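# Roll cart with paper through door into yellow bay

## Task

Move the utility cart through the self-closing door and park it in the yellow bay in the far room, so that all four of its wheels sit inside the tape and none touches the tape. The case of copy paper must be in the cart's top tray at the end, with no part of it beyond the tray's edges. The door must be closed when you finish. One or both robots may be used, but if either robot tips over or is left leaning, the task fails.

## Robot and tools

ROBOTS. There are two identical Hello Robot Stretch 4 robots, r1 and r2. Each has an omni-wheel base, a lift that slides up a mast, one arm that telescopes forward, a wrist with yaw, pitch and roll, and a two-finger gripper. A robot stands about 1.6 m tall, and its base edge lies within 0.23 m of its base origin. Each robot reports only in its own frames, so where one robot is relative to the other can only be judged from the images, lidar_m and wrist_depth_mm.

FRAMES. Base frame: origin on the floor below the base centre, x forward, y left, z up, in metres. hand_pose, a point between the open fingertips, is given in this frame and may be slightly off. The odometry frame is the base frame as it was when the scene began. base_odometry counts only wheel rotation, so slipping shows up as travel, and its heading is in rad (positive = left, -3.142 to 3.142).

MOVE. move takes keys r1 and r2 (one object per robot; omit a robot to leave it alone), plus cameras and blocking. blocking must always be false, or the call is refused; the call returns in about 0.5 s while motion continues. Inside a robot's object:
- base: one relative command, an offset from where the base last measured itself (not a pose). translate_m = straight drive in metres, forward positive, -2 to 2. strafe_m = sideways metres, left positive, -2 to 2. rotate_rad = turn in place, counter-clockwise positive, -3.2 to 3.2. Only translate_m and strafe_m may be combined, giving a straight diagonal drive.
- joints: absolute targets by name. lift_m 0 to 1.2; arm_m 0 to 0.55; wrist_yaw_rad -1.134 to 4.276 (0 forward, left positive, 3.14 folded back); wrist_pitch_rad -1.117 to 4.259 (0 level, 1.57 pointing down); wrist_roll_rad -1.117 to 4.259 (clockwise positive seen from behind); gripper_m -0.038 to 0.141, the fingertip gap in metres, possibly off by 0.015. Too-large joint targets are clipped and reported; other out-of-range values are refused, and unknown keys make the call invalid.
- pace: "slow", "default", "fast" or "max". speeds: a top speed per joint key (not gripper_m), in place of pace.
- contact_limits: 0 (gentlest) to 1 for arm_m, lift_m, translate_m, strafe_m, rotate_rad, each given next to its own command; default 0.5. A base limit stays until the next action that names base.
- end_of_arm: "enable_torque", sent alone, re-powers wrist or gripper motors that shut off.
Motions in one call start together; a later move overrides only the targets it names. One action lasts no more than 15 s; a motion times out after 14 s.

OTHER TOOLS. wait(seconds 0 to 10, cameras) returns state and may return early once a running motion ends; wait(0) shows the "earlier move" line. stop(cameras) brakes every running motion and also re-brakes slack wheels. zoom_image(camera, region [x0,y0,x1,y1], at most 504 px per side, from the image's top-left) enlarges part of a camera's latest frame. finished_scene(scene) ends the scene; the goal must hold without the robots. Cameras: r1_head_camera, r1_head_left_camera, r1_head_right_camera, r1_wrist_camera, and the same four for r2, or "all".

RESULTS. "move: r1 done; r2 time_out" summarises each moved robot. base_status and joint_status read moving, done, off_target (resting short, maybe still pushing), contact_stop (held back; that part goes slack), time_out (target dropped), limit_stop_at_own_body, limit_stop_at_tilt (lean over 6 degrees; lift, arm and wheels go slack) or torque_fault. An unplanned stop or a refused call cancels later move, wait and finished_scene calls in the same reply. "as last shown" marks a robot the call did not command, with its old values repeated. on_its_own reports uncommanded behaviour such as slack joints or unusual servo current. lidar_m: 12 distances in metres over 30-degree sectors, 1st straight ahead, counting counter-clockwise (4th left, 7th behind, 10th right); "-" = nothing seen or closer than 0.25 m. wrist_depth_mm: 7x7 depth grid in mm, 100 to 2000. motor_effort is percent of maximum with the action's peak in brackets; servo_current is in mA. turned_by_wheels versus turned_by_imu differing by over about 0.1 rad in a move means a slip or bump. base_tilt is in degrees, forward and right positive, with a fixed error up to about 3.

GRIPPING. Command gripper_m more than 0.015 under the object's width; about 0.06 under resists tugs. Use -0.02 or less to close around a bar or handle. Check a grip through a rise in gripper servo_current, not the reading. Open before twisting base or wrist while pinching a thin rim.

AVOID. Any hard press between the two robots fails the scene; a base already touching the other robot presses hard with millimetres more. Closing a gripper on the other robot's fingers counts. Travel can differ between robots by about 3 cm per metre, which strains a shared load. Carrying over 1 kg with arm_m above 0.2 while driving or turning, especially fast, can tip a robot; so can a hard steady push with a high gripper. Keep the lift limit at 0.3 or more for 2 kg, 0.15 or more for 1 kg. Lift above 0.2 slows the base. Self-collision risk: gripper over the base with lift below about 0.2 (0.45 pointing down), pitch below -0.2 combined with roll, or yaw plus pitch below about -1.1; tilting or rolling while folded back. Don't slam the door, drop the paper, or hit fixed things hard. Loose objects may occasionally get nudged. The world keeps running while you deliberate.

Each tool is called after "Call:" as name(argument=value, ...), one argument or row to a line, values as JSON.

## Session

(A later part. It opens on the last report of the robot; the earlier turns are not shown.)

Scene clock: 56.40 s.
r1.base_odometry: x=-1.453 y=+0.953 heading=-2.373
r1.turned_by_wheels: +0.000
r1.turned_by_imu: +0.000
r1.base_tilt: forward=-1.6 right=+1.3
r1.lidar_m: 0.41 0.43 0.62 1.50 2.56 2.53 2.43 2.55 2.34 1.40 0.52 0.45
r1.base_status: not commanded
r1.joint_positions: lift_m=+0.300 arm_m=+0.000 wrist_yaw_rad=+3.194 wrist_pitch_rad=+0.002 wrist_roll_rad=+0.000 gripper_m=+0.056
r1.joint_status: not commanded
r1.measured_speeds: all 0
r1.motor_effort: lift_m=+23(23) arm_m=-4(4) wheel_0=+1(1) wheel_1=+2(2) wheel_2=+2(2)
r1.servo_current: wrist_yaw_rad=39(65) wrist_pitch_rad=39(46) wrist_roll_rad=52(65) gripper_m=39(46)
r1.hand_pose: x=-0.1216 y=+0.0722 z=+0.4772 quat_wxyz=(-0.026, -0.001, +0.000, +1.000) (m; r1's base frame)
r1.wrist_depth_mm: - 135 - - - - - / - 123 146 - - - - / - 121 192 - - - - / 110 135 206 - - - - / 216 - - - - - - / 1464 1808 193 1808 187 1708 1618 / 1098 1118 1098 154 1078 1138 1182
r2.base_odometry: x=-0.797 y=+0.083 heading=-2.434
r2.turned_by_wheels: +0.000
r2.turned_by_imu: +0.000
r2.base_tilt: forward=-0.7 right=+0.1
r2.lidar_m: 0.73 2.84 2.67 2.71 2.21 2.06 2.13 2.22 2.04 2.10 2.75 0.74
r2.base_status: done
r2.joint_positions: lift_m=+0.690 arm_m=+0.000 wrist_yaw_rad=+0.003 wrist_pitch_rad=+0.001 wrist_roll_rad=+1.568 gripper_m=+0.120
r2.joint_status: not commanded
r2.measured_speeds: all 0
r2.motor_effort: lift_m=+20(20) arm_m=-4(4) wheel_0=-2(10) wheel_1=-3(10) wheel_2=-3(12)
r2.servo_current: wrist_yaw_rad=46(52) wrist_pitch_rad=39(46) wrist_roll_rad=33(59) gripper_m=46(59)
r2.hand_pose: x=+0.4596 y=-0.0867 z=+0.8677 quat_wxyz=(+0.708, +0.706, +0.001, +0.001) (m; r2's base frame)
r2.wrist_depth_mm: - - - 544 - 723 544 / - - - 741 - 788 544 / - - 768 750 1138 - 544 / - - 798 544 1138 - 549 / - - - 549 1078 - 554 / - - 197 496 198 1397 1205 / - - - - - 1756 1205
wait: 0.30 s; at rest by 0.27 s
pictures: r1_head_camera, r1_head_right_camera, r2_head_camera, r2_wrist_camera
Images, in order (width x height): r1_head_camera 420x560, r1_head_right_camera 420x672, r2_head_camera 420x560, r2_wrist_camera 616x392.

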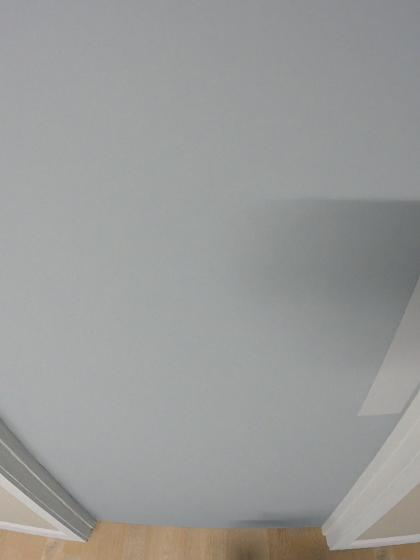

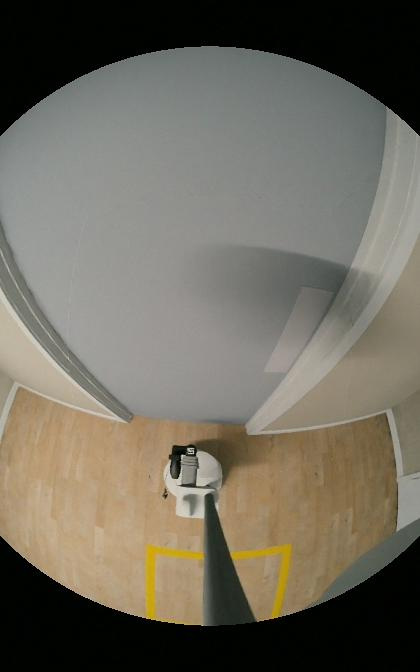

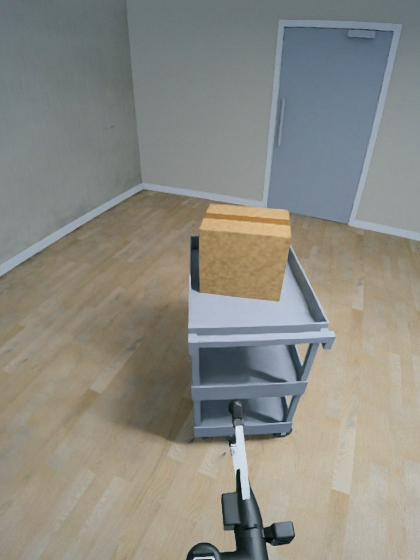

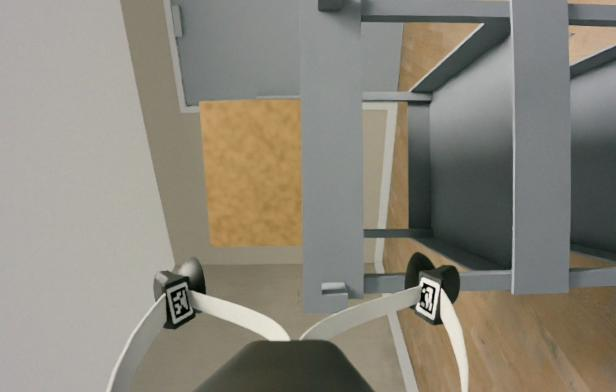

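Call:
move(
  r1={"base":{"translate_m":0.25,"strafe_m":-0.07},"pace":"default","contact_limits":{"translate_m":0.85}},
  r2={"base":{"translate_m":0.19,"strafe_m":-0.1}},
  blocking=false,
)

Call:
wait(
  seconds=2,
)

Call:
wait(
  seconds=1,
)

Call:
move(
  r1={"base":{"translate_m":0.95},"pace":"default","contact_limits":{"translate_m":0.85}},
  r2={"base":{"translate_m":0.14},"pace":"slow","contact_limits":{"translate_m":0.1}},
  blocking=false,
)

Call:
wait(
  seconds=2.5,
)

Call:
wait(
  seconds=2.5,
)

Call:
stop(
  cameras=["r1_head_camera","r1_head_left_camera","r2_head_camera","r2_wrist_camera"],
)

Scene clock: 73.73 s.
move: r1 moving; r2 moving
r1.base_odometry: x=-1.482 y=+0.937 heading=-2.373
r1.turned_by_wheels: +0.000
r1.turned_by_imu: +0.000
r1.base_tilt: forward=-1.6 right=+1.3
r1.lidar_m: 0.39 0.42 0.59 1.37 2.56 2.54 2.47 2.61 2.33 1.30 0.50 0.42
r1.base_status: translate_m moving; strafe_m moving
r1.joint_positions: lift_m=+0.300 arm_m=+0.000 wrist_yaw_rad=+3.194 wrist_pitch_rad=+0.002 wrist_roll_rad=+0.000 gripper_m=+0.056
r1.joint_status: not commanded
r1.measured_speeds: translate_m=+0.122 strafe_m=-0.033 rotate_rad=+0.002 lift_m=+0.000 arm_m=+0.000 wrist_yaw_rad=+0.000 wrist_pitch_rad=+0.000 wrist_roll_rad=+0.000
r1.motor_effort: lift_m=+23(23) arm_m=-4(4) wheel_0=+9(11) wheel_1=+7(7) wheel_2=-9(9)
r1.servo_current: wrist_yaw_rad=59(59) wrist_pitch_rad=39(46) wrist_roll_rad=46(65) gripper_m=39(46)
r1.contact_limits: translate_m 0.85
r1.hand_pose: x=-0.1216 y=+0.0722 z=+0.4772 quat_wxyz=(-0.026, -0.001, +0.000, +1.000) (m; r1's base frame)
r1.wrist_depth_mm: - 135 - - - - - / - 123 146 - - - - / - 121 191 - - - - / 110 136 206 - - - - / 217 - - - - - - / 1499 1808 194 1756 187 1661 1618 / 1098 1118 1118 153 1098 1118 1182
r2.base_odometry: x=-0.832 y=+0.075 heading=-2.433
r2.turned_by_wheels: +0.000
r2.turned_by_imu: +0.001
r2.base_tilt: forward=-0.7 right=+0.1
r2.lidar_m: 0.69 2.83 2.66 2.71 2.23 2.08 2.18 2.19 2.06 2.13 2.75 0.72
r2.base_status: translate_m moving; strafe_m moving
r2.joint_positions: lift_m=+0.690 arm_m=+0.000 wrist_yaw_rad=+0.003 wrist_pitch_rad=+0.001 wrist_roll_rad=+1.568 gripper_m=+0.120
r2.joint_status: not commanded
r2.measured_speeds: translate_m=+0.123 strafe_m=-0.063 rotate_rad=+0.000 lift_m=+0.000 arm_m=+0.000 wrist_yaw_rad=+0.000 wrist_pitch_rad=+0.000 wrist_roll_rad=+0.000
r2.motor_effort: lift_m=+20(20) arm_m=-4(4) wheel_0=+13(13) wheel_1=+5(5) wheel_2=-12(13)
r2.servo_current: wrist_yaw_rad=46(59) wrist_pitch_rad=39(46) wrist_roll_rad=46(59) gripper_m=52(52)
r2.hand_pose: x=+0.4596 y=-0.0867 z=+0.8677 quat_wxyz=(+0.708, +0.706, +0.001, +0.001) (m; r2's base frame)
r2.wrist_depth_mm: - - - 517 - 1708 517 / - - - 707 - 866 517 / - - 732 521 - - 517 / - - 759 521 - - 521 / - - 778 525 1118 - 525 / - - 198 466 199 544 535 / - - - - - 1756 1205
pictures: none

Scene clock: 75.27 s.
earlier move: r1 moving; r2 done
r1.base_odometry: x=-1.681 y=+0.830 heading=-2.372
r1.turned_by_wheels: +0.000
r1.turned_by_imu: +0.001
r1.base_tilt: forward=-1.6 right=+1.3
r1.lidar_m: - 0.25 0.29 0.65 2.63 2.76 2.69 2.83 2.30 0.44 0.27 0.25
r1.base_status: translate_m moving; strafe_m moving
r1.joint_positions: lift_m=+0.300 arm_m=+0.000 wrist_yaw_rad=+3.194 wrist_pitch_rad=+0.002 wrist_roll_rad=+0.000 gripper_m=+0.056
r1.joint_status: not commanded
r1.measured_speeds: translate_m=-0.001 strafe_m=+0.000 rotate_rad=-0.002 lift_m=+0.000 arm_m=+0.000 wrist_yaw_rad=+0.000 wrist_pitch_rad=+0.000 wrist_roll_rad=+0.000
r1.motor_effort: lift_m=+23(23) arm_m=-4(4) wheel_0=+15(18) wheel_1=+7(10) wheel_2=-9(15)
r1.servo_current: wrist_yaw_rad=65(65) wrist_pitch_rad=52(52) wrist_roll_rad=39(65) gripper_m=39(46)
r1.contact_limits: translate_m 0.85
r1.hand_pose: x=-0.1216 y=+0.0722 z=+0.4773 quat_wxyz=(-0.026, -0.001, +0.000, +1.000) (m; r1's base frame)
r1.wrist_depth_mm: - 135 - - - - - / - 121 135 - - - - / - 123 177 - - - - / 110 135 212 - - - - / 216 - - - - - - / 1464 1756 194 1756 187 1708 1618 / 223 1042 1042 153 1118 1118 1160
r2.base_odometry: x=-1.007 y=+0.035 heading=-2.433
r2.turned_by_wheels: +0.000
r2.turned_by_imu: +0.001
r2.base_tilt: forward=-0.7 right=+0.1
r2.lidar_m: 0.52 2.86 2.66 2.73 2.41 2.28 2.35 2.19 2.07 2.12 2.78 0.56
r2.base_status: done
r2.joint_positions: lift_m=+0.690 arm_m=+0.000 wrist_yaw_rad=+0.003 wrist_pitch_rad=+0.001 wrist_roll_rad=+1.568 gripper_m=+0.120
r2.joint_status: not commanded
r2.measured_speeds: all 0
r2.motor_effort: lift_m=+20(20) arm_m=-4(5) wheel_0=+2(13) wheel_1=+5(6) wheel_2=-4(14)
r2.servo_current: wrist_yaw_rad=59(65) wrist_pitch_rad=46(46) wrist_roll_rad=52(59) gripper_m=46(59)
r2.hand_pose: x=+0.4596 y=-0.0867 z=+0.8677 quat_wxyz=(+0.708, +0.706, +0.001, +0.001) (m; r2's base frame)
r2.wrist_depth_mm: - - - 355 359 384 362 / - - - 355 357 1618 - / - - 564 359 359 917 - / - - 580 362 359 946 - / - - 591 585 362 - - / - - 200 304 198 - - / - - - - - 1756 517
wait: 1.53 of 2 s (r2 has come to rest)
pictures: none

Scene clock: 75.53 s.
earlier move: r1 done
r1.base_odometry: x=-1.681 y=+0.830 heading=-2.372
r1.turned_by_wheels: +0.000
r1.turned_by_imu: +0.000
r1.base_tilt: forward=-1.6 right=+1.2
r1.lidar_m: - 0.25 0.29 0.68 2.64 2.78 2.67 2.82 2.28 0.42 0.30 0.25
r1.base_status: done
r1.joint_positions: lift_m=+0.300 arm_m=+0.000 wrist_yaw_rad=+3.194 wrist_pitch_rad=+0.002 wrist_roll_rad=+0.000 gripper_m=+0.056
r1.joint_status: not commanded
r1.measured_speeds: all 0
r1.motor_effort: lift_m=+23(23) arm_m=-4(4) wheel_0=+12(18) wheel_1=+7(10) wheel_2=-9(15)
r1.servo_current: wrist_yaw_rad=59(65) wrist_pitch_rad=33(52) wrist_roll_rad=52(78) gripper_m=46(46)
r1.contact_limits: translate_m 0.85
r1.hand_pose: x=-0.1216 y=+0.0722 z=+0.4773 quat_wxyz=(-0.026, -0.001, +0.000, +1.000) (m; r1's base frame)
r1.wrist_depth_mm: - 135 - - - - - / - 121 135 - - - - / - 123 177 - - - - / 110 135 211 - - - - / 216 - - - - - - / 1537 1756 194 1756 187 1708 1618 / 223 1060 1060 153 1060 1138 1205
r2.base_odometry: x=-1.007 y=+0.035 heading=-2.433
r2.turned_by_wheels: +0.000
r2.turned_by_imu: +0.000
r2.base_tilt: forward=-0.6 right=+0.1
r2.lidar_m: 0.53 2.84 2.67 2.74 2.43 2.28 2.32 2.19 2.06 2.11 2.73 0.55
r2.base_status: done
r2.joint_positions: lift_m=+0.690 arm_m=+0.000 wrist_yaw_rad=+0.003 wrist_pitch_rad=+0.001 wrist_roll_rad=+1.568 gripper_m=+0.120
r2.joint_status: not commanded
r2.measured_speeds: all 0
r2.motor_effort: lift_m=+20(20) arm_m=-4(5) wheel_0=+2(13) wheel_1=+5(6) wheel_2=-4(14)
r2.servo_current: wrist_yaw_rad=46(65) wrist_pitch_rad=39(46) wrist_roll_rad=39(59) gripper_m=46(59)
r2.hand_pose: x=+0.4596 y=-0.0867 z=+0.8677 quat_wxyz=(+0.708, +0.706, +0.001, +0.001) (m; r2's base frame)
r2.wrist_depth_mm: - - - 355 359 384 359 / - - - 357 357 1618 - / - - 559 359 357 946 - / - - 574 362 359 960 - / - - 591 591 362 - - / - - 200 303 198 - - / - - - - - 1808 517
wait: 0.27 of 1 s (r1 has come to rest)
pictures: none

Scene clock: 76.03 s.
move: r1 moving; r2 moving
r1.base_odometry: x=-1.703 y=+0.808 heading=-2.371
r1.turned_by_wheels: +0.001
r1.turned_by_imu: +0.001
r1.base_tilt: forward=-1.6 right=+1.3
r1.lidar_m: - 0.25 0.26 0.65 2.64 2.82 2.72 2.87 2.30 0.35 0.31 0.25
r1.base_status: translate_m moving
r1.joint_positions: lift_m=+0.300 arm_m=+0.000 wrist_yaw_rad=+3.194 wrist_pitch_rad=+0.002 wrist_roll_rad=+0.000 gripper_m=+0.056
r1.joint_status: not commanded
r1.measured_speeds: translate_m=+0.123 strafe_m=+0.001 rotate_rad=+0.002 lift_m=+0.000 arm_m=+0.000 wrist_yaw_rad=+0.000 wrist_pitch_rad=+0.000 wrist_roll_rad=+0.000
r1.motor_effort: lift_m=+23(23) arm_m=-4(4) wheel_0=+23(24) wheel_1=+13(15) wheel_2=-22(23)
r1.servo_current: wrist_yaw_rad=52(59) wrist_pitch_rad=39(46) wrist_roll_rad=33(52) gripper_m=39(46)
r1.contact_limits: translate_m 0.85
r1.hand_pose: x=-0.1216 y=+0.0722 z=+0.4773 quat_wxyz=(-0.026, -0.001, +0.000, +1.000) (m; r1's base frame)
r1.wrist_depth_mm: - 135 - - - - - / - 120 142 - - - - / - 124 165 - - - - / 110 135 209 - - - - / 216 - - - - - - / 1464 1756 193 1756 187 1708 1618 / 1118 1060 1042 153 1098 1138 1160
r2.base_odometry: x=-1.016 y=+0.027 heading=-2.433
r2.turned_by_wheels: +0.000
r2.turned_by_imu: +0.000
r2.base_tilt: forward=-0.7 right=+0.1
r2.lidar_m: 0.50 2.86 2.66 2.68 2.46 2.29 2.35 2.19 2.05 2.13 2.75 0.53
r2.base_status: translate_m moving
r2.joint_positions: lift_m=+0.690 arm_m=+0.000 wrist_yaw_rad=+0.003 wrist_pitch_rad=+0.001 wrist_roll_rad=+1.568 gripper_m=+0.120
r2.joint_status: not commanded
r2.measured_speeds: translate_m=+0.049 strafe_m=+0.000 rotate_rad=-0.002 lift_m=+0.000 arm_m=+0.000 wrist_yaw_rad=+0.000 wrist_pitch_rad=+0.000 wrist_roll_rad=+0.000
r2.motor_effort: lift_m=+20(20) arm_m=-4(4) wheel_0=+4(9) wheel_1=+7(7) wheel_2=-11(11)
r2.servo_current: wrist_yaw_rad=39(52) wrist_pitch_rad=39(46) wrist_roll_rad=52(52) gripper_m=52(52)
r2.contact_limits: translate_m 0.1
r2.hand_pose: x=+0.4596 y=-0.0867 z=+0.8677 quat_wxyz=(+0.708, +0.706, +0.001, +0.001) (m; r2's base frame)
r2.wrist_depth_mm: - - - 345 351 1397 355 / - - - 347 347 1576 - / - - 549 539 349 917 - / - - 564 559 349 946 - / - - 574 580 351 - - / - - 200 291 200 - - / - - - - - 1756 517
pictures: none

Scene clock: 78.20 s.
earlier move: r1 moving; r2 done
r1.base_odometry: x=-2.127 y=+0.397 heading=-2.371
r1.turned_by_wheels: +0.000
r1.turned_by_imu: +0.001
r1.base_tilt: forward=-1.6 right=+1.3
r1.lidar_m: 0.25 0.25 0.25 0.25 0.39 3.41 3.35 0.47 0.52 1.54 2.31 3.18
r1.base_status: translate_m moving
r1.joint_positions: lift_m=+0.300 arm_m=+0.000 wrist_yaw_rad=+3.196 wrist_pitch_rad=+0.002 wrist_roll_rad=+0.000 gripper_m=+0.056
r1.joint_status: not commanded
r1.measured_speeds: translate_m=+0.300 strafe_m=+0.000 rotate_rad=+0.001 lift_m=+0.000 arm_m=+0.000 wrist_yaw_rad=+0.000 wrist_pitch_rad=+0.000 wrist_roll_rad=+0.000
r1.motor_effort: lift_m=+23(23) arm_m=+4(9) wheel_0=+8(24) wheel_1=+13(18) wheel_2=-11(24)
r1.servo_current: wrist_yaw_rad=39(91) wrist_pitch_rad=46(52) wrist_roll_rad=46(72) gripper_m=39(52)
r1.contact_limits: translate_m 0.85
r1.hand_pose: x=-0.1219 y=+0.0715 z=+0.4773 quat_wxyz=(-0.027, -0.001, +0.000, +1.000) (m; r1's base frame)
r1.wrist_depth_mm: - 133 138 - - - - / - 116 134 - - - - / - 121 148 - - - - / 110 135 196 - - - - / 211 - - - - - - / 228 1756 194 1756 187 1708 1618 / 225 1118 1118 153 1138 1138 1182
r2.base_odometry: x=-1.113 y=-0.055 heading=-2.434
r2.turned_by_wheels: +0.000
r2.turned_by_imu: +0.000
r2.base_tilt: forward=-0.7 right=+0.1
r2.lidar_m: 0.38 0.46 2.58 2.68 2.55 2.39 2.44 2.24 2.12 2.18 2.85 0.44
r2.base_status: done
r2.joint_positions: lift_m=+0.690 arm_m=+0.000 wrist_yaw_rad=-0.003 wrist_pitch_rad=+0.001 wrist_roll_rad=+1.569 gripper_m=+0.120
r2.joint_status: not commanded
r2.measured_speeds: all 0
r2.motor_effort: lift_m=+20(20) arm_m=+4(5) wheel_0=+4(11) wheel_1=+5(7) wheel_2=-12(13)
r2.servo_current: wrist_yaw_rad=46(59) wrist_pitch_rad=46(46) wrist_roll_rad=52(65) gripper_m=46(59)
r2.contact_limits: translate_m 0.1
r2.hand_pose: x=+0.4590 y=-0.0884 z=+0.8677 quat_wxyz=(+0.708, +0.706, -0.001, -0.002) (m; r2's base frame)
r2.wrist_depth_mm: - - - 182 242 1661 1255 / - - - 182 241 1576 - / - - 445 181 242 - - / - - 452 181 241 - - / - - 462 181 241 - - / - - 200 181 211 - - / - - 496 - 240 1756 -
wait: 2.17 of 2.5 s (r2 has come to rest)
pictures: none

Scene clock: 80.20 s.
earlier move: r1 done
r1.base_odometry: x=-2.363 y=+0.168 heading=-2.372
r1.turned_by_wheels: +0.000
r1.turned_by_imu: +0.000
r1.base_tilt: forward=-1.6 right=+1.3
r1.lidar_m: 1.61 3.56 2.97 0.25 0.27 0.77 3.70 0.74 0.98 2.22 2.31 3.20
r1.base_status: done
r1.joint_positions: lift_m=+0.300 arm_m=+0.000 wrist_yaw_rad=+3.196 wrist_pitch_rad=+0.002 wrist_roll_rad=+0.000 gripper_m=+0.056
r1.joint_status: not commanded
r1.measured_speeds: all 0
r1.motor_effort: lift_m=+23(23) arm_m=+4(9) wheel_0=+3(24) wheel_1=+5(18) wheel_2=-3(24)
r1.servo_current: wrist_yaw_rad=46(91) wrist_pitch_rad=39(52) wrist_roll_rad=52(72) gripper_m=39(52)
r1.contact_limits: translate_m 0.85
r1.hand_pose: x=-0.1219 y=+0.0715 z=+0.4773 quat_wxyz=(-0.027, -0.001, +0.000, +1.000) (m; r1's base frame)
r1.wrist_depth_mm: - 134 - - - - - / - 119 137 - - - - / - 123 156 - - - - / 112 135 198 - - - - / 137 866 - - - - - / 219 931 193 1756 188 1708 1537 / 216 163 1138 153 1182 1138 1118
r2.base_odometry: x=-1.113 y=-0.055 heading=-2.434
r2.turned_by_wheels: +0.000
r2.turned_by_imu: +0.000
r2.base_tilt: forward=-0.7 right=+0.1
r2.lidar_m: 0.38 0.40 2.62 2.67 2.55 2.41 2.46 2.25 2.11 2.19 2.80 0.43
r2.base_status: done
r2.joint_positions: lift_m=+0.690 arm_m=+0.000 wrist_yaw_rad=-0.003 wrist_pitch_rad=+0.001 wrist_roll_rad=+1.569 gripper_m=+0.120
r2.joint_status: not commanded
r2.measured_speeds: all 0
r2.motor_effort: lift_m=+20(20) arm_m=+4(5) wheel_0=+4(11) wheel_1=+5(7) wheel_2=-13(13)
r2.servo_current: wrist_yaw_rad=39(59) wrist_pitch_rad=46(52) wrist_roll_rad=52(65) gripper_m=46(59)
r2.contact_limits: translate_m 0.1
r2.hand_pose: x=+0.4590 y=-0.0884 z=+0.8677 quat_wxyz=(+0.708, +0.706, -0.001, -0.002) (m; r2's base frame)
r2.wrist_depth_mm: - - - 182 243 1661 1255 / - - - 182 242 1576 - / - - 445 181 241 - - / - - 455 181 240 - - / - - 466 181 241 - - / - - 200 180 211 - - / - - 500 - 241 1808 -
wait: 2.00 of 2.5 s (r1 has come to rest)
pictures: none

Scene clock: 80.20 s.
stop: no move was running
r1.base_odometry: x=-2.363 y=+0.168 heading=-2.372
r1.turned_by_wheels: +0.000
r1.turned_by_imu: +0.000
r1.base_tilt: forward=-1.6 right=+1.3
r1.lidar_m: 1.61 3.56 2.97 0.25 0.27 0.77 3.70 0.74 0.98 2.22 2.31 3.20
r1.base_status: done
r1.joint_positions: lift_m=+0.300 arm_m=+0.000 wrist_yaw_rad=+3.196 wrist_pitch_rad=+0.002 wrist_roll_rad=+0.000 gripper_m=+0.056
r1.joint_status: not commanded
r1.measured_speeds: all 0
r1.motor_effort: lift_m=+23(23) arm_m=+4(9) wheel_0=+3(24) wheel_1=+5(18) wheel_2=-3(24)
r1.servo_current: wrist_yaw_rad=46(91) wrist_pitch_rad=39(52) wrist_roll_rad=52(72) gripper_m=39(52)
r1.contact_limits: translate_m 0.85
r1.hand_pose: x=-0.1219 y=+0.0715 z=+0.4773 quat_wxyz=(-0.027, -0.001, +0.000, +1.000) (m; r1's base frame)
r1.wrist_depth_mm: - 134 - - - - - / - 119 137 - - - - / - 123 156 - - - - / 112 135 198 - - - - / 137 866 - - - - - / 219 931 193 1756 188 1708 1537 / 216 163 1138 153 1182 1138 1118
r2.base_odometry: x=-1.113 y=-0.055 heading=-2.434
r2.turned_by_wheels: +0.000
r2.turned_by_imu: +0.000
r2.base_tilt: forward=-0.7 right=+0.1
r2.lidar_m: 0.38 0.40 2.62 2.67 2.55 2.41 2.46 2.25 2.11 2.19 2.80 0.43
r2.base_status: done
r2.joint_positions: lift_m=+0.690 arm_m=+0.000 wrist_yaw_rad=-0.003 wrist_pitch_rad=+0.001 wrist_roll_rad=+1.569 gripper_m=+0.120
r2.joint_status: not commanded
r2.measured_speeds: all 0
r2.motor_effort: lift_m=+20(20) arm_m=+4(5) wheel_0=+4(11) wheel_1=+5(7) wheel_2=-13(13)
r2.servo_current: wrist_yaw_rad=39(59) wrist_pitch_rad=46(52) wrist_roll_rad=52(65) gripper_m=46(59)
r2.contact_limits: translate_m 0.1
r2.hand_pose: x=+0.4590 y=-0.0884 z=+0.8677 quat_wxyz=(+0.708, +0.706, -0.001, -0.002) (m; r2's base frame)
r2.wrist_depth_mm: - - - 182 243 1661 1255 / - - - 182 242 1576 - / - - 445 181 241 - - / - - 455 181 240 - - / - - 466 181 241 - - / - - 200 180 211 - - / - - 500 - 241 1808 -
pictures: r1_head_camera, r1_head_left_camera, r2_head_camera, r2_wrist_camera
Images, in order (width x height): r1_head_camera 420x560, r1_head_left_camera 420x672, r2_head_camera 420x560, r2_wrist_camera 616x392.

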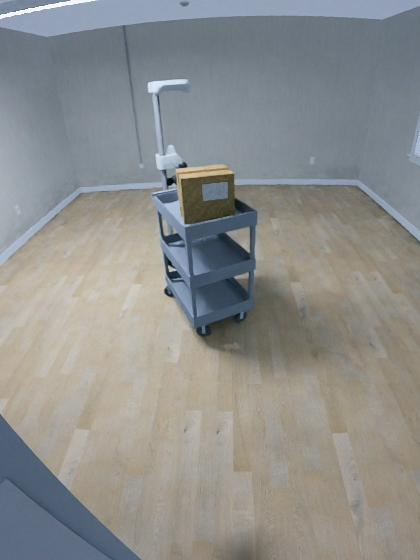

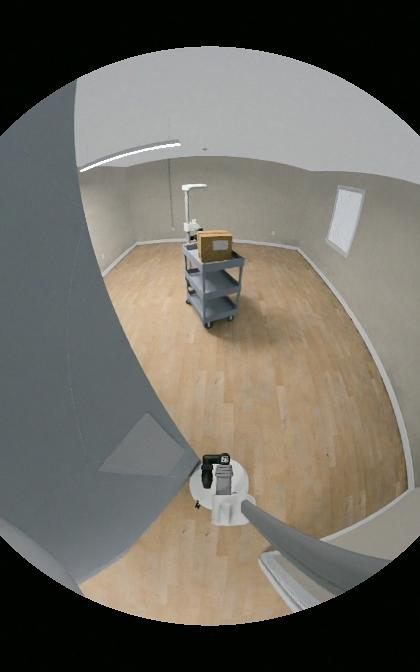

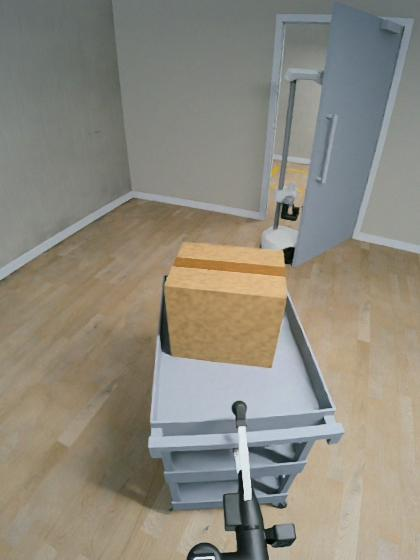

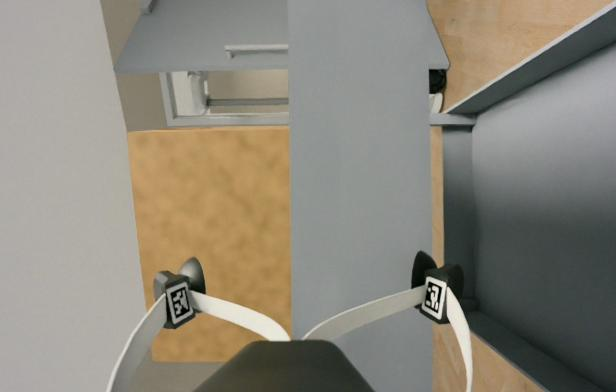

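Call:
move(
  r1={"base":{"strafe_m":0.75,"translate_m":-0.05},"pace":"default","contact_limits":{"strafe_m":0.85}},
  r2={"joints":{"gripper_m":-0.01}},
  blocking=false,
)

Call:
wait(
  seconds=2.5,
)

Call:
wait(
  seconds=1.5,
)

Call:
stop(
  cameras=["r1_head_camera","r1_head_right_camera","r2_head_camera","r2_head_left_camera","r2_wrist_camera"],
)

Scene clock: 86.90 s.
move: r1 moving; r2 moving
r1.base_odometry: x=-2.337 y=+0.145 heading=-2.372
r1.turned_by_wheels: +0.000
r1.turned_by_imu: +0.000
r1.base_tilt: forward=-1.6 right=+1.3
r1.lidar_m: 1.59 0.25 3.02 0.25 0.27 0.71 3.70 0.78 0.97 2.25 2.35 3.24
r1.base_status: translate_m moving; strafe_m moving
r1.joint_positions: lift_m=+0.300 arm_m=+0.000 wrist_yaw_rad=+3.196 wrist_pitch_rad=+0.002 wrist_roll_rad=+0.000 gripper_m=+0.056
r1.joint_status: not commanded
r1.measured_speeds: translate_m=-0.009 strafe_m=+0.137 rotate_rad=+0.000 lift_m=+0.000 arm_m=+0.000 wrist_yaw_rad=+0.000 wrist_pitch_rad=+0.000 wrist_roll_rad=+0.000
r1.motor_effort: lift_m=+22(23) arm_m=+4(5) wheel_0=-18(19) wheel_1=+12(16) wheel_2=-1(4)
r1.servo_current: wrist_yaw_rad=33(72) wrist_pitch_rad=39(46) wrist_roll_rad=59(65) gripper_m=39(46)
r1.contact_limits: strafe_m 0.85
r1.hand_pose: x=-0.1219 y=+0.0715 z=+0.4773 quat_wxyz=(-0.027, -0.001, +0.000, +1.000) (m; r1's base frame)
r1.wrist_depth_mm: - 134 247 - - - - / - 118 134 - - - - / - 120 155 - - - - / 111 135 202 - - - - / 137 - - - - - - / 217 917 194 1661 187 1661 1464 / 216 163 1138 154 1182 1138 1098
r2.base_odometry: x=-1.113 y=-0.055 heading=-2.434
r2.turned_by_wheels: +0.000
r2.turned_by_imu: +0.000
r2.base_tilt: forward=-0.7 right=+0.1
r2.lidar_m: 0.38 0.41 2.62 2.67 2.56 2.40 2.46 2.25 2.09 2.18 2.82 0.44
r2.base_status: not commanded
r2.joint_positions: lift_m=+0.690 arm_m=+0.000 wrist_yaw_rad=-0.004 wrist_pitch_rad=+0.001 wrist_roll_rad=+1.569 gripper_m=+0.106
r2.joint_status: gripper_m moving
r2.measured_speeds: translate_m=+0.000 strafe_m=+0.000 rotate_rad=+0.000 lift_m=+0.000 arm_m=+0.000 wrist_yaw_rad=-0.002 wrist_pitch_rad=+0.005 wrist_roll_rad=+0.000
r2.motor_effort: lift_m=+20(20) arm_m=+4(4) wheel_0=+4(4) wheel_1=+5(5) wheel_2=-13(13)
r2.servo_current: wrist_yaw_rad=39(59) wrist_pitch_rad=39(46) wrist_roll_rad=46(52) gripper_m=117(117)
r2.contact_limits: translate_m 0.1
r2.hand_pose: x=+0.4590 y=-0.0885 z=+0.8676 quat_wxyz=(+0.708, +0.706, -0.001, -0.002) (m; r2's base frame)
r2.wrist_depth_mm: - - - 183 244 1661 1182 / - - - 183 243 1537 - / - - 442 182 242 831 - / - - 452 182 241 842 - / - - 462 181 241 - - / - - 198 181 198 - - / - - 496 - 240 1708 -
pictures: none

Scene clock: 88.50 s.
earlier move: r1 moving; r2 done
r1.base_odometry: x=-2.015 y=-0.146 heading=-2.372
r1.turned_by_wheels: +0.000
r1.turned_by_imu: +0.000
r1.base_tilt: forward=-1.6 right=+1.3
r1.lidar_m: 1.64 0.29 0.25 - 0.25 0.27 0.67 3.78 1.03 2.69 2.80 1.83
r1.base_status: translate_m moving; strafe_m moving
r1.joint_positions: lift_m=+0.300 arm_m=+0.000 wrist_yaw_rad=+3.196 wrist_pitch_rad=+0.002 wrist_roll_rad=+0.000 gripper_m=+0.056
r1.joint_status: not commanded
r1.measured_speeds: translate_m=-0.019 strafe_m=+0.297 rotate_rad=+0.001 lift_m=+0.000 arm_m=+0.000 wrist_yaw_rad=+0.000 wrist_pitch_rad=+0.000 wrist_roll_rad=+0.000
r1.motor_effort: lift_m=+23(23) arm_m=+4(5) wheel_0=-22(22) wheel_1=+11(17) wheel_2=+4(4)
r1.servo_current: wrist_yaw_rad=39(72) wrist_pitch_rad=46(46) wrist_roll_rad=52(65) gripper_m=46(52)
r1.contact_limits: strafe_m 0.85
r1.hand_pose: x=-0.1219 y=+0.0715 z=+0.4773 quat_wxyz=(-0.027, -0.001, +0.000, +1.000) (m; r1's base frame)
r1.wrist_depth_mm: - 134 140 - 445 253 186 / - 117 134 - 449 257 187 / - 121 152 - 459 260 189 / 111 135 191 - 469 263 190 / 211 - - - 469 263 191 / 216 1863 193 1708 187 265 191 / 226 1098 1138 153 477 216 190
r2.base_odometry: x=-1.113 y=-0.056 heading=-2.433
r2.turned_by_wheels: +0.000
r2.turned_by_imu: +0.001
r2.base_tilt: forward=-0.7 right=+0.1
r2.lidar_m: 0.39 0.43 2.60 2.64 2.54 2.39 2.46 2.27 2.11 2.17 2.85 0.45
r2.base_status: not commanded
r2.joint_positions: lift_m=+0.690 arm_m=+0.000 wrist_yaw_rad=-0.002 wrist_pitch_rad=+0.009 wrist_roll_rad=+1.569 gripper_m=-0.008
r2.joint_status: all done
r2.measured_speeds: all 0
r2.motor_effort: lift_m=+20(20) arm_m=+4(4) wheel_0=+1(4) wheel_1=+1(5) wheel_2=-2(13)
r2.servo_current: wrist_yaw_rad=39(59) wrist_pitch_rad=52(59) wrist_roll_rad=39(65) gripper_m=124(241)
r2.contact_limits: translate_m 0.1
r2.hand_pose: x=+0.4591 y=-0.0880 z=+0.8655 quat_wxyz=(+0.708, +0.706, +0.002, -0.004) (m; r2's base frame)
r2.wrist_depth_mm: - - - 173 234 1661 1160 / - - - 173 234 759 - / - 436 436 173 234 831 - / - 455 445 174 235 831 - / - - 462 174 235 842 - / - - 191 175 181 - - / - - 496 - 236 1618 -
wait: 1.60 of 2.5 s (r2 has come to rest)
pictures: none

Scene clock: 90.00 s.
earlier move: r1 contact_stop
r1.base_odometry: x=-1.947 y=-0.209 heading=-2.354
r1.turned_by_wheels: +0.018
r1.turned_by_imu: -0.004
r1.base_tilt: forward=-1.6 right=+1.3
r1.lidar_m: 1.66 0.32 0.25 - 0.25 0.25 0.57 3.77 1.07 2.68 2.84 1.77
r1.base_status: translate_m contact_stop; strafe_m contact_stop
r1.joint_positions: lift_m=+0.300 arm_m=+0.000 wrist_yaw_rad=+3.195 wrist_pitch_rad=+0.002 wrist_roll_rad=+0.000 gripper_m=+0.056
r1.joint_status: not commanded
r1.measured_speeds: translate_m=+0.000 strafe_m=-0.017 rotate_rad=+0.003 lift_m=+0.000 arm_m=+0.000 wrist_yaw_rad=+0.000 wrist_pitch_rad=+0.000 wrist_roll_rad=+0.000
r1.on_its_own: the wheels are slack since a contact_stop
r1.motor_effort: lift_m=+20(23) arm_m=-4(5) wheel_0=+0(27) wheel_1=-1(29) wheel_2=+0(16)
r1.servo_current: wrist_yaw_rad=46(72) wrist_pitch_rad=39(52) wrist_roll_rad=46(65) gripper_m=46(52)
r1.contact_limits: strafe_m 0.85
r1.hand_pose: x=-0.1217 y=+0.0718 z=+0.4775 quat_wxyz=(-0.027, -0.001, +0.000, +1.000) (m; r1's base frame)
r1.wrist_depth_mm: - 134 133 - 413 238 181 / - 115 134 - 421 241 183 / - 116 152 - 430 242 185 / 108 135 191 - 397 245 185 / 210 - - - 399 246 186 / 225 1756 194 1756 189 248 186 / 222 1138 1098 153 368 206 186
r2.base_odometry: x=-1.113 y=-0.056 heading=-2.433
r2.turned_by_wheels: +0.000
r2.turned_by_imu: +0.000
r2.base_tilt: forward=-0.7 right=+0.1
r2.lidar_m: 0.36 0.38 2.60 2.66 2.57 2.41 2.47 2.25 2.12 2.18 2.82 0.43
r2.base_status: not commanded
r2.joint_positions: lift_m=+0.690 arm_m=+0.000 wrist_yaw_rad=-0.002 wrist_pitch_rad=+0.009 wrist_roll_rad=+1.569 gripper_m=-0.008
r2.joint_status: all done
r2.measured_speeds: all 0
r2.motor_effort: lift_m=+20(20) arm_m=+4(4) wheel_0=+1(4) wheel_1=+1(5) wheel_2=-3(13)
r2.servo_current: wrist_yaw_rad=46(65) wrist_pitch_rad=52(65) wrist_roll_rad=39(65) gripper_m=117(241)
r2.contact_limits: translate_m 0.1
r2.hand_pose: x=+0.4591 y=-0.0880 z=+0.8655 quat_wxyz=(+0.708, +0.706, +0.002, -0.004) (m; r2's base frame)
r2.wrist_depth_mm: - - - 173 233 1661 1160 / - - - 174 234 759 - / - 436 430 174 233 831 - / - 449 449 174 235 842 - / - - 462 174 235 831 - / - - 190 175 181 - - / - - 500 - 236 1537 -
wait: 1.50 s; no rest
pictures: none

Scene clock: 90.37 s.
earlier move: r1 contact_stop
stop: r1's wheels hold again
r1.base_odometry: x=-1.948 y=-0.208 heading=-2.354
r1.turned_by_wheels: +0.000
r1.turned_by_imu: +0.000
r1.base_tilt: forward=-1.6 right=+1.3
r1.lidar_m: 1.66 0.33 0.25 - 0.25 0.26 0.57 3.77 1.05 2.67 2.84 1.79
r1.base_status: translate_m contact_stop (by the wheels' count: -0.037 of -0.050); strafe_m contact_stop (by the wheels' count: +0.560 of +0.750)
r1.joint_positions: lift_m=+0.300 arm_m=+0.000 wrist_yaw_rad=+3.195 wrist_pitch_rad=+0.002 wrist_roll_rad=+0.000 gripper_m=+0.056
r1.joint_status: not commanded
r1.measured_speeds: all 0
r1.motor_effort: lift_m=+20(23) arm_m=-4(5) wheel_0=-5(27) wheel_1=+5(29) wheel_2=+0(16)
r1.servo_current: wrist_yaw_rad=33(72) wrist_pitch_rad=39(52) wrist_roll_rad=33(65) gripper_m=46(52)
r1.contact_limits: strafe_m 0.85
r1.hand_pose: x=-0.1217 y=+0.0718 z=+0.4775 quat_wxyz=(-0.027, -0.001, +0.000, +1.000) (m; r1's base frame)
r1.wrist_depth_mm: - 133 133 - 418 238 181 / - 115 133 - 424 242 183 / - 116 152 - 430 245 184 / 108 135 191 - 399 246 185 / 209 - - - 402 247 186 / 225 1808 194 1808 188 248 187 / 221 1118 1118 153 366 208 186
r2.base_odometry: x=-1.113 y=-0.056 heading=-2.433
r2.turned_by_wheels: +0.000
r2.turned_by_imu: +0.000
r2.base_tilt: forward=-0.6 right=+0.1
r2.lidar_m: 0.37 0.42 2.61 2.68 2.58 2.38 2.48 2.24 2.11 2.16 2.82 0.45
r2.base_status: not commanded
r2.joint_positions: lift_m=+0.690 arm_m=+0.000 wrist_yaw_rad=-0.002 wrist_pitch_rad=+0.009 wrist_roll_rad=+1.569 gripper_m=-0.008
r2.joint_status: all done
r2.measured_speeds: all 0
r2.motor_effort: lift_m=+20(20) arm_m=+4(4) wheel_0=+1(4) wheel_1=+1(5) wheel_2=-2(13)
r2.servo_current: wrist_yaw_rad=39(65) wrist_pitch_rad=59(65) wrist_roll_rad=52(65) gripper_m=124(241)
r2.contact_limits: translate_m 0.1
r2.hand_pose: x=+0.4591 y=-0.0880 z=+0.8655 quat_wxyz=(+0.708, +0.706, +0.002, -0.004) (m; r2's base frame)
r2.wrist_depth_mm: - - - 173 233 1618 1138 / - - - 173 234 750 - / - 439 433 174 234 831 - / - 452 445 174 234 842 - / - - 462 175 235 831 - / - - 191 174 181 - - / - - 500 - 236 1576 -
pictures: r1_head_camera, r1_head_right_camera, r2_head_camera, r2_head_left_camera, r2_wrist_camera
Images, in order (width x height): r1_head_camera 420x560, r1_head_right_camera 420x672, r2_head_camera 420x560, r2_head_left_camera 420x672, r2_wrist_camera 616x392.

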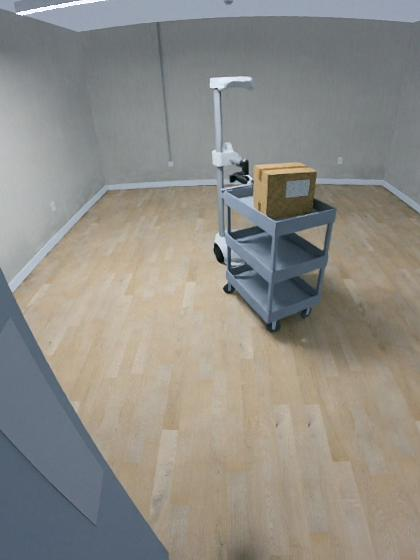

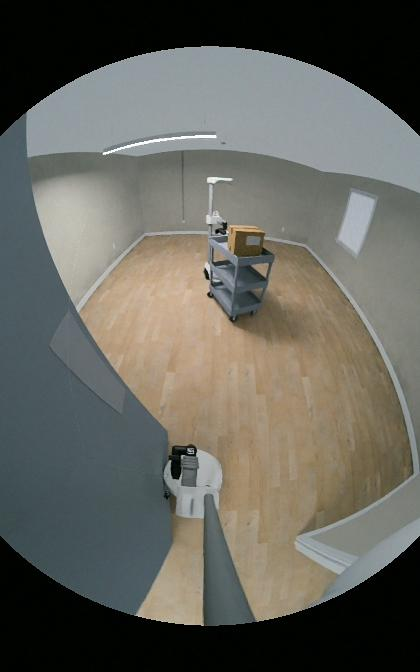

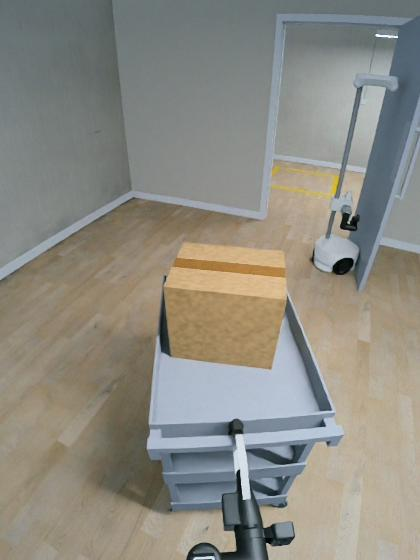

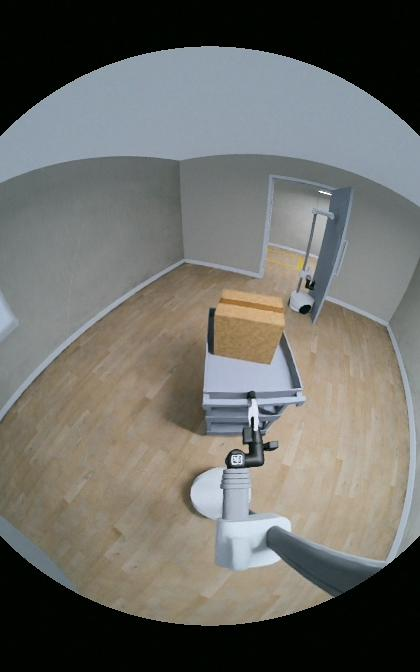

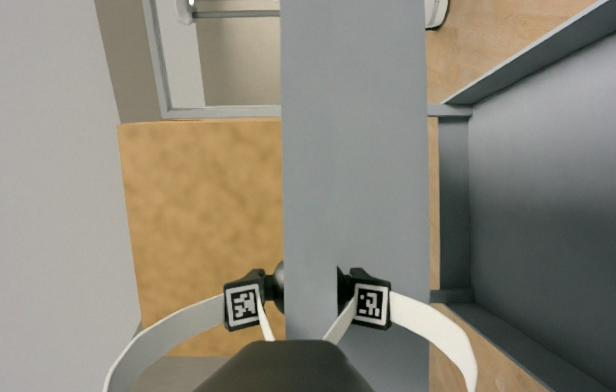

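Call:
move(
  r2={"base":{"strafe_m":0.27,"translate_m":0.06},"pace":"slow"},
  blocking=false,
)

Call:
wait(
  seconds=4,
)

Call:
move(
  r2={"base":{"rotate_rad":-0.44},"pace":"slow"},
  blocking=false,
)

Call:
wait(
  seconds=2.5,
)

Call:
move(
  r2={"base":{"strafe_m":0.19},"pace":"slow"},
  blocking=false,
)

Call:
wait(
  seconds=4,
  cameras=["r1_head_right_camera","r2_head_camera","r2_head_left_camera"],
)

Scene clock: 111.50 s.
move: r2 moving
r1: as last shown
r1.base_tilt: forward=-1.5 right=+1.2
r1.lidar_m: 1.65 0.30 0.25 - 0.25 0.27 0.56 3.74 1.08 2.69 2.86 1.80
r1.motor_effort: lift_m=+20(20) arm_m=-4(4) wheel_0=-5(6) wheel_1=+5(5) wheel_2=+0(0)
r1.servo_current: wrist_yaw_rad=52(65) wrist_pitch_rad=46(46) wrist_roll_rad=52(72) gripper_m=33(46)
r1.contact_limits: strafe_m 0.85
r1.wrist_depth_mm: - 133 133 - 418 239 181 / - 115 133 - 424 241 182 / - 116 152 - 433 244 185 / 108 135 191 - 399 246 186 / 210 - - - 399 247 186 / 225 1808 194 1808 187 249 186 / 222 1118 1098 153 370 207 187
r2.base_odometry: x=-1.107 y=-0.067 heading=-2.434
r2.turned_by_wheels: -0.001
r2.turned_by_imu: -0.001
r2.base_tilt: forward=-0.7 right=+0.1
r2.lidar_m: 0.37 2.77 2.58 2.62 2.56 2.40 2.46 2.28 2.09 2.20 2.83 0.43
r2.base_status: translate_m moving; strafe_m moving
r2.joint_positions: lift_m=+0.690 arm_m=+0.000 wrist_yaw_rad=-0.003 wrist_pitch_rad=+0.009 wrist_roll_rad=+1.569 gripper_m=-0.008
r2.joint_status: not commanded
r2.measured_speeds: translate_m=+0.010 strafe_m=+0.049 rotate_rad=-0.004 lift_m=+0.000 arm_m=+0.000 wrist_yaw_rad=-0.014 wrist_pitch_rad=+0.000 wrist_roll_rad=+0.000
r2.motor_effort: lift_m=+20(20) arm_m=+4(4) wheel_0=-11(13) wheel_1=+6(6) wheel_2=-8(8)
r2.servo_current: wrist_yaw_rad=59(59) wrist_pitch_rad=52(59) wrist_roll_rad=52(59) gripper_m=124(124)
r2.hand_pose: x=+0.4590 y=-0.0882 z=+0.8655 quat_wxyz=(+0.708, +0.706, +0.002, -0.004) (m; r2's base frame)
r2.wrist_depth_mm: - - - 175 236 1708 1160 / - - - 174 235 1537 - / - 433 436 175 236 831 - / - 452 445 175 235 842 - / - - 462 175 234 842 - / - - 190 174 181 - - / - - 488 - 235 1576 -
pictures: none

Scene clock: 115.00 s.
earlier move: r2 done
r1.base_odometry: x=-1.948 y=-0.208 heading=-2.354
r1.turned_by_wheels: +0.000
r1.turned_by_imu: +0.000
r1.base_tilt: forward=-1.6 right=+1.3
r1.lidar_m: 1.73 0.32 0.25 - 0.25 0.25 0.57 3.80 1.09 2.69 2.84 1.80
r1.base_status: not commanded
r1.joint_positions: lift_m=+0.300 arm_m=+0.000 wrist_yaw_rad=+3.195 wrist_pitch_rad=+0.002 wrist_roll_rad=+0.000 gripper_m=+0.056
r1.joint_status: not commanded
r1.measured_speeds: all 0
r1.motor_effort: lift_m=+20(20) arm_m=-4(4) wheel_0=-5(6) wheel_1=+5(5) wheel_2=+0(0)
r1.servo_current: wrist_yaw_rad=39(78) wrist_pitch_rad=39(52) wrist_roll_rad=52(72) gripper_m=39(46)
r1.contact_limits: strafe_m 0.85
r1.hand_pose: x=-0.1217 y=+0.0718 z=+0.4775 quat_wxyz=(-0.027, -0.001, +0.000, +1.000) (m; r1's base frame)
r1.wrist_depth_mm: - 134 133 - 415 240 181 / - 115 134 - 430 242 183 / - 116 152 - 433 244 184 / 108 135 191 - 397 246 186 / 209 - - - 402 247 186 / 224 1808 195 1708 188 249 187 / 221 1138 1118 153 366 207 187
r2.base_odometry: x=-0.983 y=-0.299 heading=-2.434
r2.turned_by_wheels: +0.000
r2.turned_by_imu: +0.000
r2.base_tilt: forward=-0.7 right=+0.1
r2.lidar_m: 0.42 2.51 2.34 2.39 2.48 2.35 2.40 2.52 2.37 2.44 0.47 0.41
r2.base_status: done
r2.joint_positions: lift_m=+0.690 arm_m=+0.000 wrist_yaw_rad=-0.010 wrist_pitch_rad=+0.004 wrist_roll_rad=+1.569 gripper_m=-0.009
r2.joint_status: not commanded
r2.measured_speeds: all 0
r2.motor_effort: lift_m=+20(20) arm_m=+4(4) wheel_0=-5(17) wheel_1=+3(9) wheel_2=-9(14)
r2.servo_current: wrist_yaw_rad=65(78) wrist_pitch_rad=39(59) wrist_roll_rad=52(59) gripper_m=78(124)
r2.hand_pose: x=+0.4584 y=-0.0903 z=+0.8668 quat_wxyz=(+0.708, +0.706, -0.002, -0.005) (m; r2's base frame)
r2.wrist_depth_mm: - - - 138 192 - - / - 399 399 143 200 - - / - 430 424 150 208 - - / - - 459 157 216 - - / - - 496 164 225 - - / - - 189 168 181 1661 508 / - - - - 245 1808 1205
wait: 3.50 of 4 s (r2 has come to rest)
pictures: none

Scene clock: 115.50 s.
move: r2 moving
r1: as last shown
r1.lidar_m: 1.70 0.30 0.25 - 0.25 0.25 0.57 3.76 1.08 2.68 2.82 1.76
r1.servo_current: wrist_yaw_rad=52(65) wrist_pitch_rad=39(46) wrist_roll_rad=39(59) gripper_m=33(46)
r1.contact_limits: strafe_m 0.85
r1.wrist_depth_mm: - 134 133 - 418 240 181 / - 115 134 - 424 241 183 / - 116 152 - 430 245 183 / 108 135 190 - 399 245 186 / 210 - - - 399 247 187 / 224 1808 193 1756 188 249 187 / 222 1138 1118 153 366 207 187
r2.base_odometry: x=-0.983 y=-0.300 heading=-2.558
r2.turned_by_wheels: -0.124
r2.turned_by_imu: -0.120
r2.base_tilt: forward=-0.7 right=+0.1
r2.lidar_m: 0.42 0.41 2.32 2.34 2.60 2.33 2.36 2.67 2.36 2.41 2.90 0.41
r2.base_status: rotate_rad moving
r2.joint_positions: lift_m=+0.690 arm_m=+0.000 wrist_yaw_rad=+0.006 wrist_pitch_rad=+0.004 wrist_roll_rad=+1.569 gripper_m=-0.009
r2.joint_status: not commanded
r2.measured_speeds: translate_m=+0.001 strafe_m=-0.001 rotate_rad=-0.488 lift_m=+0.000 arm_m=+0.000 wrist_yaw_rad=+0.000 wrist_pitch_rad=+0.000 wrist_roll_rad=+0.000
r2.motor_effort: lift_m=+20(20) arm_m=+4(4) wheel_0=+12(15) wheel_1=+9(11) wheel_2=+11(11)
r2.servo_current: wrist_yaw_rad=39(59) wrist_pitch_rad=39(46) wrist_roll_rad=59(59) gripper_m=78(85)
r2.hand_pose: x=+0.4598 y=-0.0856 z=+0.8668 quat_wxyz=(+0.708, +0.706, +0.004, +0.001) (m; r2's base frame)
r2.wrist_depth_mm: - - - 148 204 676 - / - - 410 153 209 - - / - 427 424 157 215 798 - / - - 452 162 220 - - / - - 480 166 228 - - / - - 190 169 181 1661 521 / - - - - 241 - 1205
pictures: none

Scene clock: 116.63 s.
earlier move: r2 done
r1.base_odometry: x=-1.948 y=-0.208 heading=-2.354
r1.turned_by_wheels: +0.000
r1.turned_by_imu: +0.000
r1.base_tilt: forward=-1.6 right=+1.3
r1.lidar_m: 1.71 0.33 0.25 - 0.25 0.25 0.57 3.76 1.08 2.68 2.82 1.80
r1.base_status: not commanded
r1.joint_positions: lift_m=+0.300 arm_m=+0.000 wrist_yaw_rad=+3.195 wrist_pitch_rad=+0.002 wrist_roll_rad=+0.000 gripper_m=+0.056
r1.joint_status: not commanded
r1.measured_speeds: all 0
r1.motor_effort: lift_m=+20(20) arm_m=-4(4) wheel_0=-5(6) wheel_1=+5(5) wheel_2=+0(0)
r1.servo_current: wrist_yaw_rad=39(65) wrist_pitch_rad=39(46) wrist_roll_rad=39(72) gripper_m=39(46)
r1.contact_limits: strafe_m 0.85
r1.hand_pose: x=-0.1217 y=+0.0718 z=+0.4775 quat_wxyz=(-0.027, -0.001, +0.000, +1.000) (m; r1's base frame)
r1.wrist_depth_mm: - 133 133 - 418 239 181 / - 115 133 - 424 243 183 / - 116 152 - 433 244 184 / 108 135 191 - 399 246 186 / 210 - - - 402 247 186 / 224 1808 194 1808 187 249 186 / 221 1138 1098 153 366 207 186
r2.base_odometry: x=-0.983 y=-0.300 heading=-2.872
r2.turned_by_wheels: -0.315
r2.turned_by_imu: -0.305
r2.base_tilt: forward=-0.7 right=+0.0
r2.lidar_m: 0.33 0.34 2.44 2.35 2.48 2.43 2.33 2.44 2.46 2.35 2.49 0.47
r2.base_status: done
r2.joint_positions: lift_m=+0.690 arm_m=+0.000 wrist_yaw_rad=+0.011 wrist_pitch_rad=+0.004 wrist_roll_rad=+1.569 gripper_m=-0.009
r2.joint_status: not commanded
r2.measured_speeds: all 0
r2.motor_effort: lift_m=+20(20) arm_m=+4(4) wheel_0=+8(15) wheel_1=+5(11) wheel_2=+8(16)
r2.servo_current: wrist_yaw_rad=72(78) wrist_pitch_rad=39(46) wrist_roll_rad=46(59) gripper_m=78(85)
r2.hand_pose: x=+0.4602 y=-0.0843 z=+0.8668 quat_wxyz=(+0.708, +0.706, +0.005, +0.002) (m; r2's base frame)
r2.wrist_depth_mm: - - - 297 309 324 319 / - - - 222 286 1661 1255 / - - - 208 270 1863 535 / - - 462 197 256 798 - / - - 455 187 243 - - / - - 189 176 181 - - / - - 442 - 220 - -
wait: 1.13 of 2.5 s (r2 has come to rest)
pictures: none

Scene clock: 117.13 s.
move: r2 moving
r1: as last shown
r1.lidar_m: 1.71 0.31 0.25 - 0.25 0.25 0.57 3.79 1.07 2.70 2.81 1.80
r1.servo_current: wrist_yaw_rad=39(59) wrist_pitch_rad=39(46) wrist_roll_rad=39(59) gripper_m=39(46)
r1.contact_limits: strafe_m 0.85
r1.wrist_depth_mm: - 134 134 - 415 239 180 / - 116 133 - 427 241 183 / - 116 152 - 430 244 185 / 108 135 191 - 397 246 185 / 210 - - - 399 246 186 / 224 1808 194 1756 187 248 187 / 221 1118 1118 153 368 208 186
r2.base_odometry: x=-0.979 y=-0.313 heading=-2.872
r2.turned_by_wheels: +0.000
r2.turned_by_imu: +0.000
r2.base_tilt: forward=-0.7 right=+0.0
r2.lidar_m: 0.34 0.39 2.45 2.33 2.45 2.42 2.34 2.46 2.50 2.39 2.52 0.46
r2.base_status: strafe_m moving
r2.joint_positions: lift_m=+0.690 arm_m=+0.000 wrist_yaw_rad=+0.003 wrist_pitch_rad=+0.004 wrist_roll_rad=+1.569 gripper_m=-0.009
r2.joint_status: not commanded
r2.measured_speeds: translate_m=+0.000 strafe_m=+0.055 rotate_rad=-0.002 lift_m=+0.000 arm_m=+0.000 wrist_yaw_rad=-0.010 wrist_pitch_rad=+0.000 wrist_roll_rad=+0.000
r2.motor_effort: lift_m=+20(20) arm_m=+4(4) wheel_0=-12(12) wheel_1=+9(9) wheel_2=+0(6)
r2.servo_current: wrist_yaw_rad=59(91) wrist_pitch_rad=39(52) wrist_roll_rad=52(59) gripper_m=72(85)
r2.hand_pose: x=+0.4595 y=-0.0865 z=+0.8668 quat_wxyz=(+0.708, +0.706, +0.003, +0.000) (m; r2's base frame)
r2.wrist_depth_mm: - - - 301 315 329 325 / - - - 283 289 1708 1281 / - - - 210 272 1863 539 / - - - 198 256 854 - / - - 452 186 243 - - / - - 189 175 182 - - / - - 436 - 220 - -
pictures: none

Scene clock: 119.70 s.
earlier move: r2 done
r1.base_odometry: x=-1.948 y=-0.208 heading=-2.354
r1.turned_by_wheels: +0.000
r1.turned_by_imu: +0.000
r1.base_tilt: forward=-1.6 right=+1.2
r1.lidar_m: 1.72 0.33 0.25 - 0.25 0.25 0.59 3.77 1.07 2.69 2.84 1.78
r1.base_status: not commanded
r1.joint_positions: lift_m=+0.300 arm_m=+0.000 wrist_yaw_rad=+3.195 wrist_pitch_rad=+0.002 wrist_roll_rad=+0.000 gripper_m=+0.056
r1.joint_status: not commanded
r1.measured_speeds: all 0
r1.motor_effort: lift_m=+20(20) arm_m=-4(4) wheel_0=-5(6) wheel_1=+5(5) wheel_2=+0(0)
r1.servo_current: wrist_yaw_rad=72(72) wrist_pitch_rad=46(52) wrist_roll_rad=39(72) gripper_m=39(52)
r1.contact_limits: strafe_m 0.85
r1.hand_pose: x=-0.1217 y=+0.0718 z=+0.4775 quat_wxyz=(-0.027, -0.001, +0.000, +1.000) (m; r1's base frame)
r1.wrist_depth_mm: - 134 134 - 415 239 181 / - 115 134 - 424 243 182 / - 116 151 - 433 244 184 / 108 134 191 - 397 246 185 / 209 - - - 402 248 186 / 224 1863 194 1708 187 248 187 / 222 1118 1118 154 370 208 187
r2.base_odometry: x=-0.933 y=-0.482 heading=-2.873
r2.turned_by_wheels: +0.000
r2.turned_by_imu: -0.002
r2.base_tilt: forward=-0.7 right=+0.1
r2.lidar_m: 0.36 3.06 2.23 2.13 2.25 2.42 2.33 2.46 2.66 2.56 2.68 0.44
r2.base_status: done
r2.joint_positions: lift_m=+0.690 arm_m=+0.000 wrist_yaw_rad=-0.010 wrist_pitch_rad=+0.004 wrist_roll_rad=+1.569 gripper_m=-0.009
r2.joint_status: not commanded
r2.measured_speeds: all 0
r2.motor_effort: lift_m=+20(20) arm_m=+4(4) wheel_0=-5(17) wheel_1=+4(10) wheel_2=-1(6)
r2.servo_current: wrist_yaw_rad=52(91) wrist_pitch_rad=39(52) wrist_roll_rad=39(59) gripper_m=85(91)
r2.hand_pose: x=+0.4584 y=-0.0903 z=+0.8668 quat_wxyz=(+0.708, +0.706, -0.002, -0.005) (m; r2's base frame)
r2.wrist_depth_mm: - - - 194 258 1708 1182 / - - - 190 252 1661 539 / - - - 184 245 778 - / - - 452 180 239 - - / - - 452 177 234 798 - / - - 189 170 182 - - / - - 459 - 224 - -
wait: 2.57 of 4 s (r2 has come to rest)
pictures: r1_head_right_camera, r2_head_camera, r2_head_left_camera
Images, in order (width x height): r1_head_right_camera 420x672, r2_head_camera 420x560, r2_head_left_camera 420x672.

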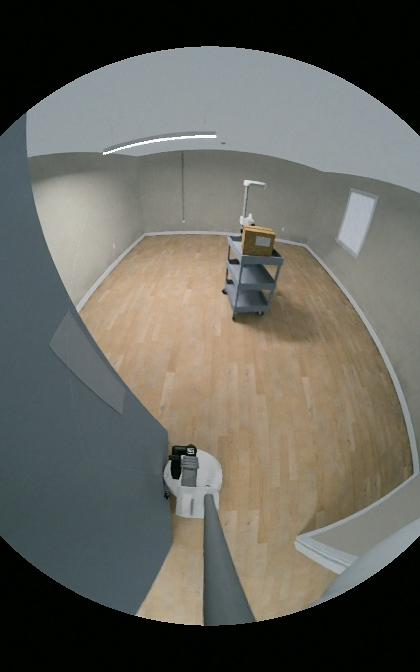

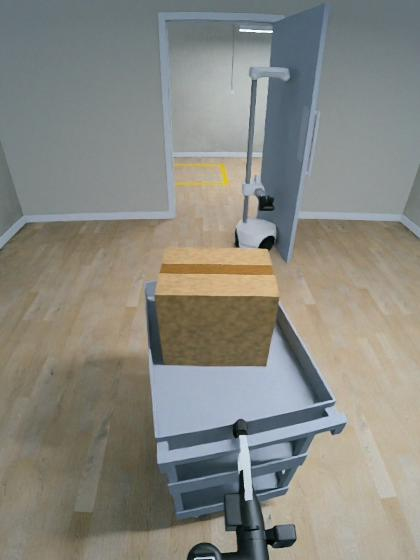

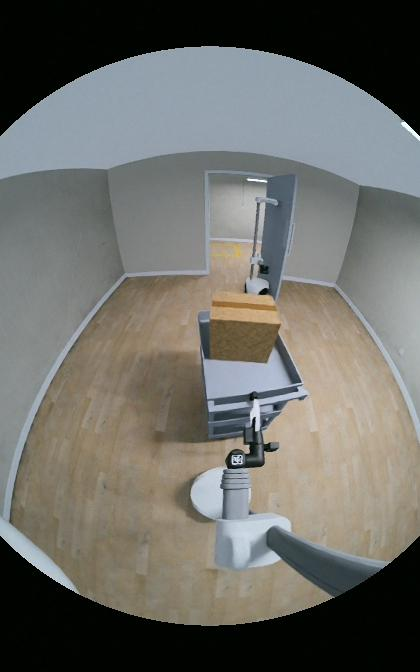

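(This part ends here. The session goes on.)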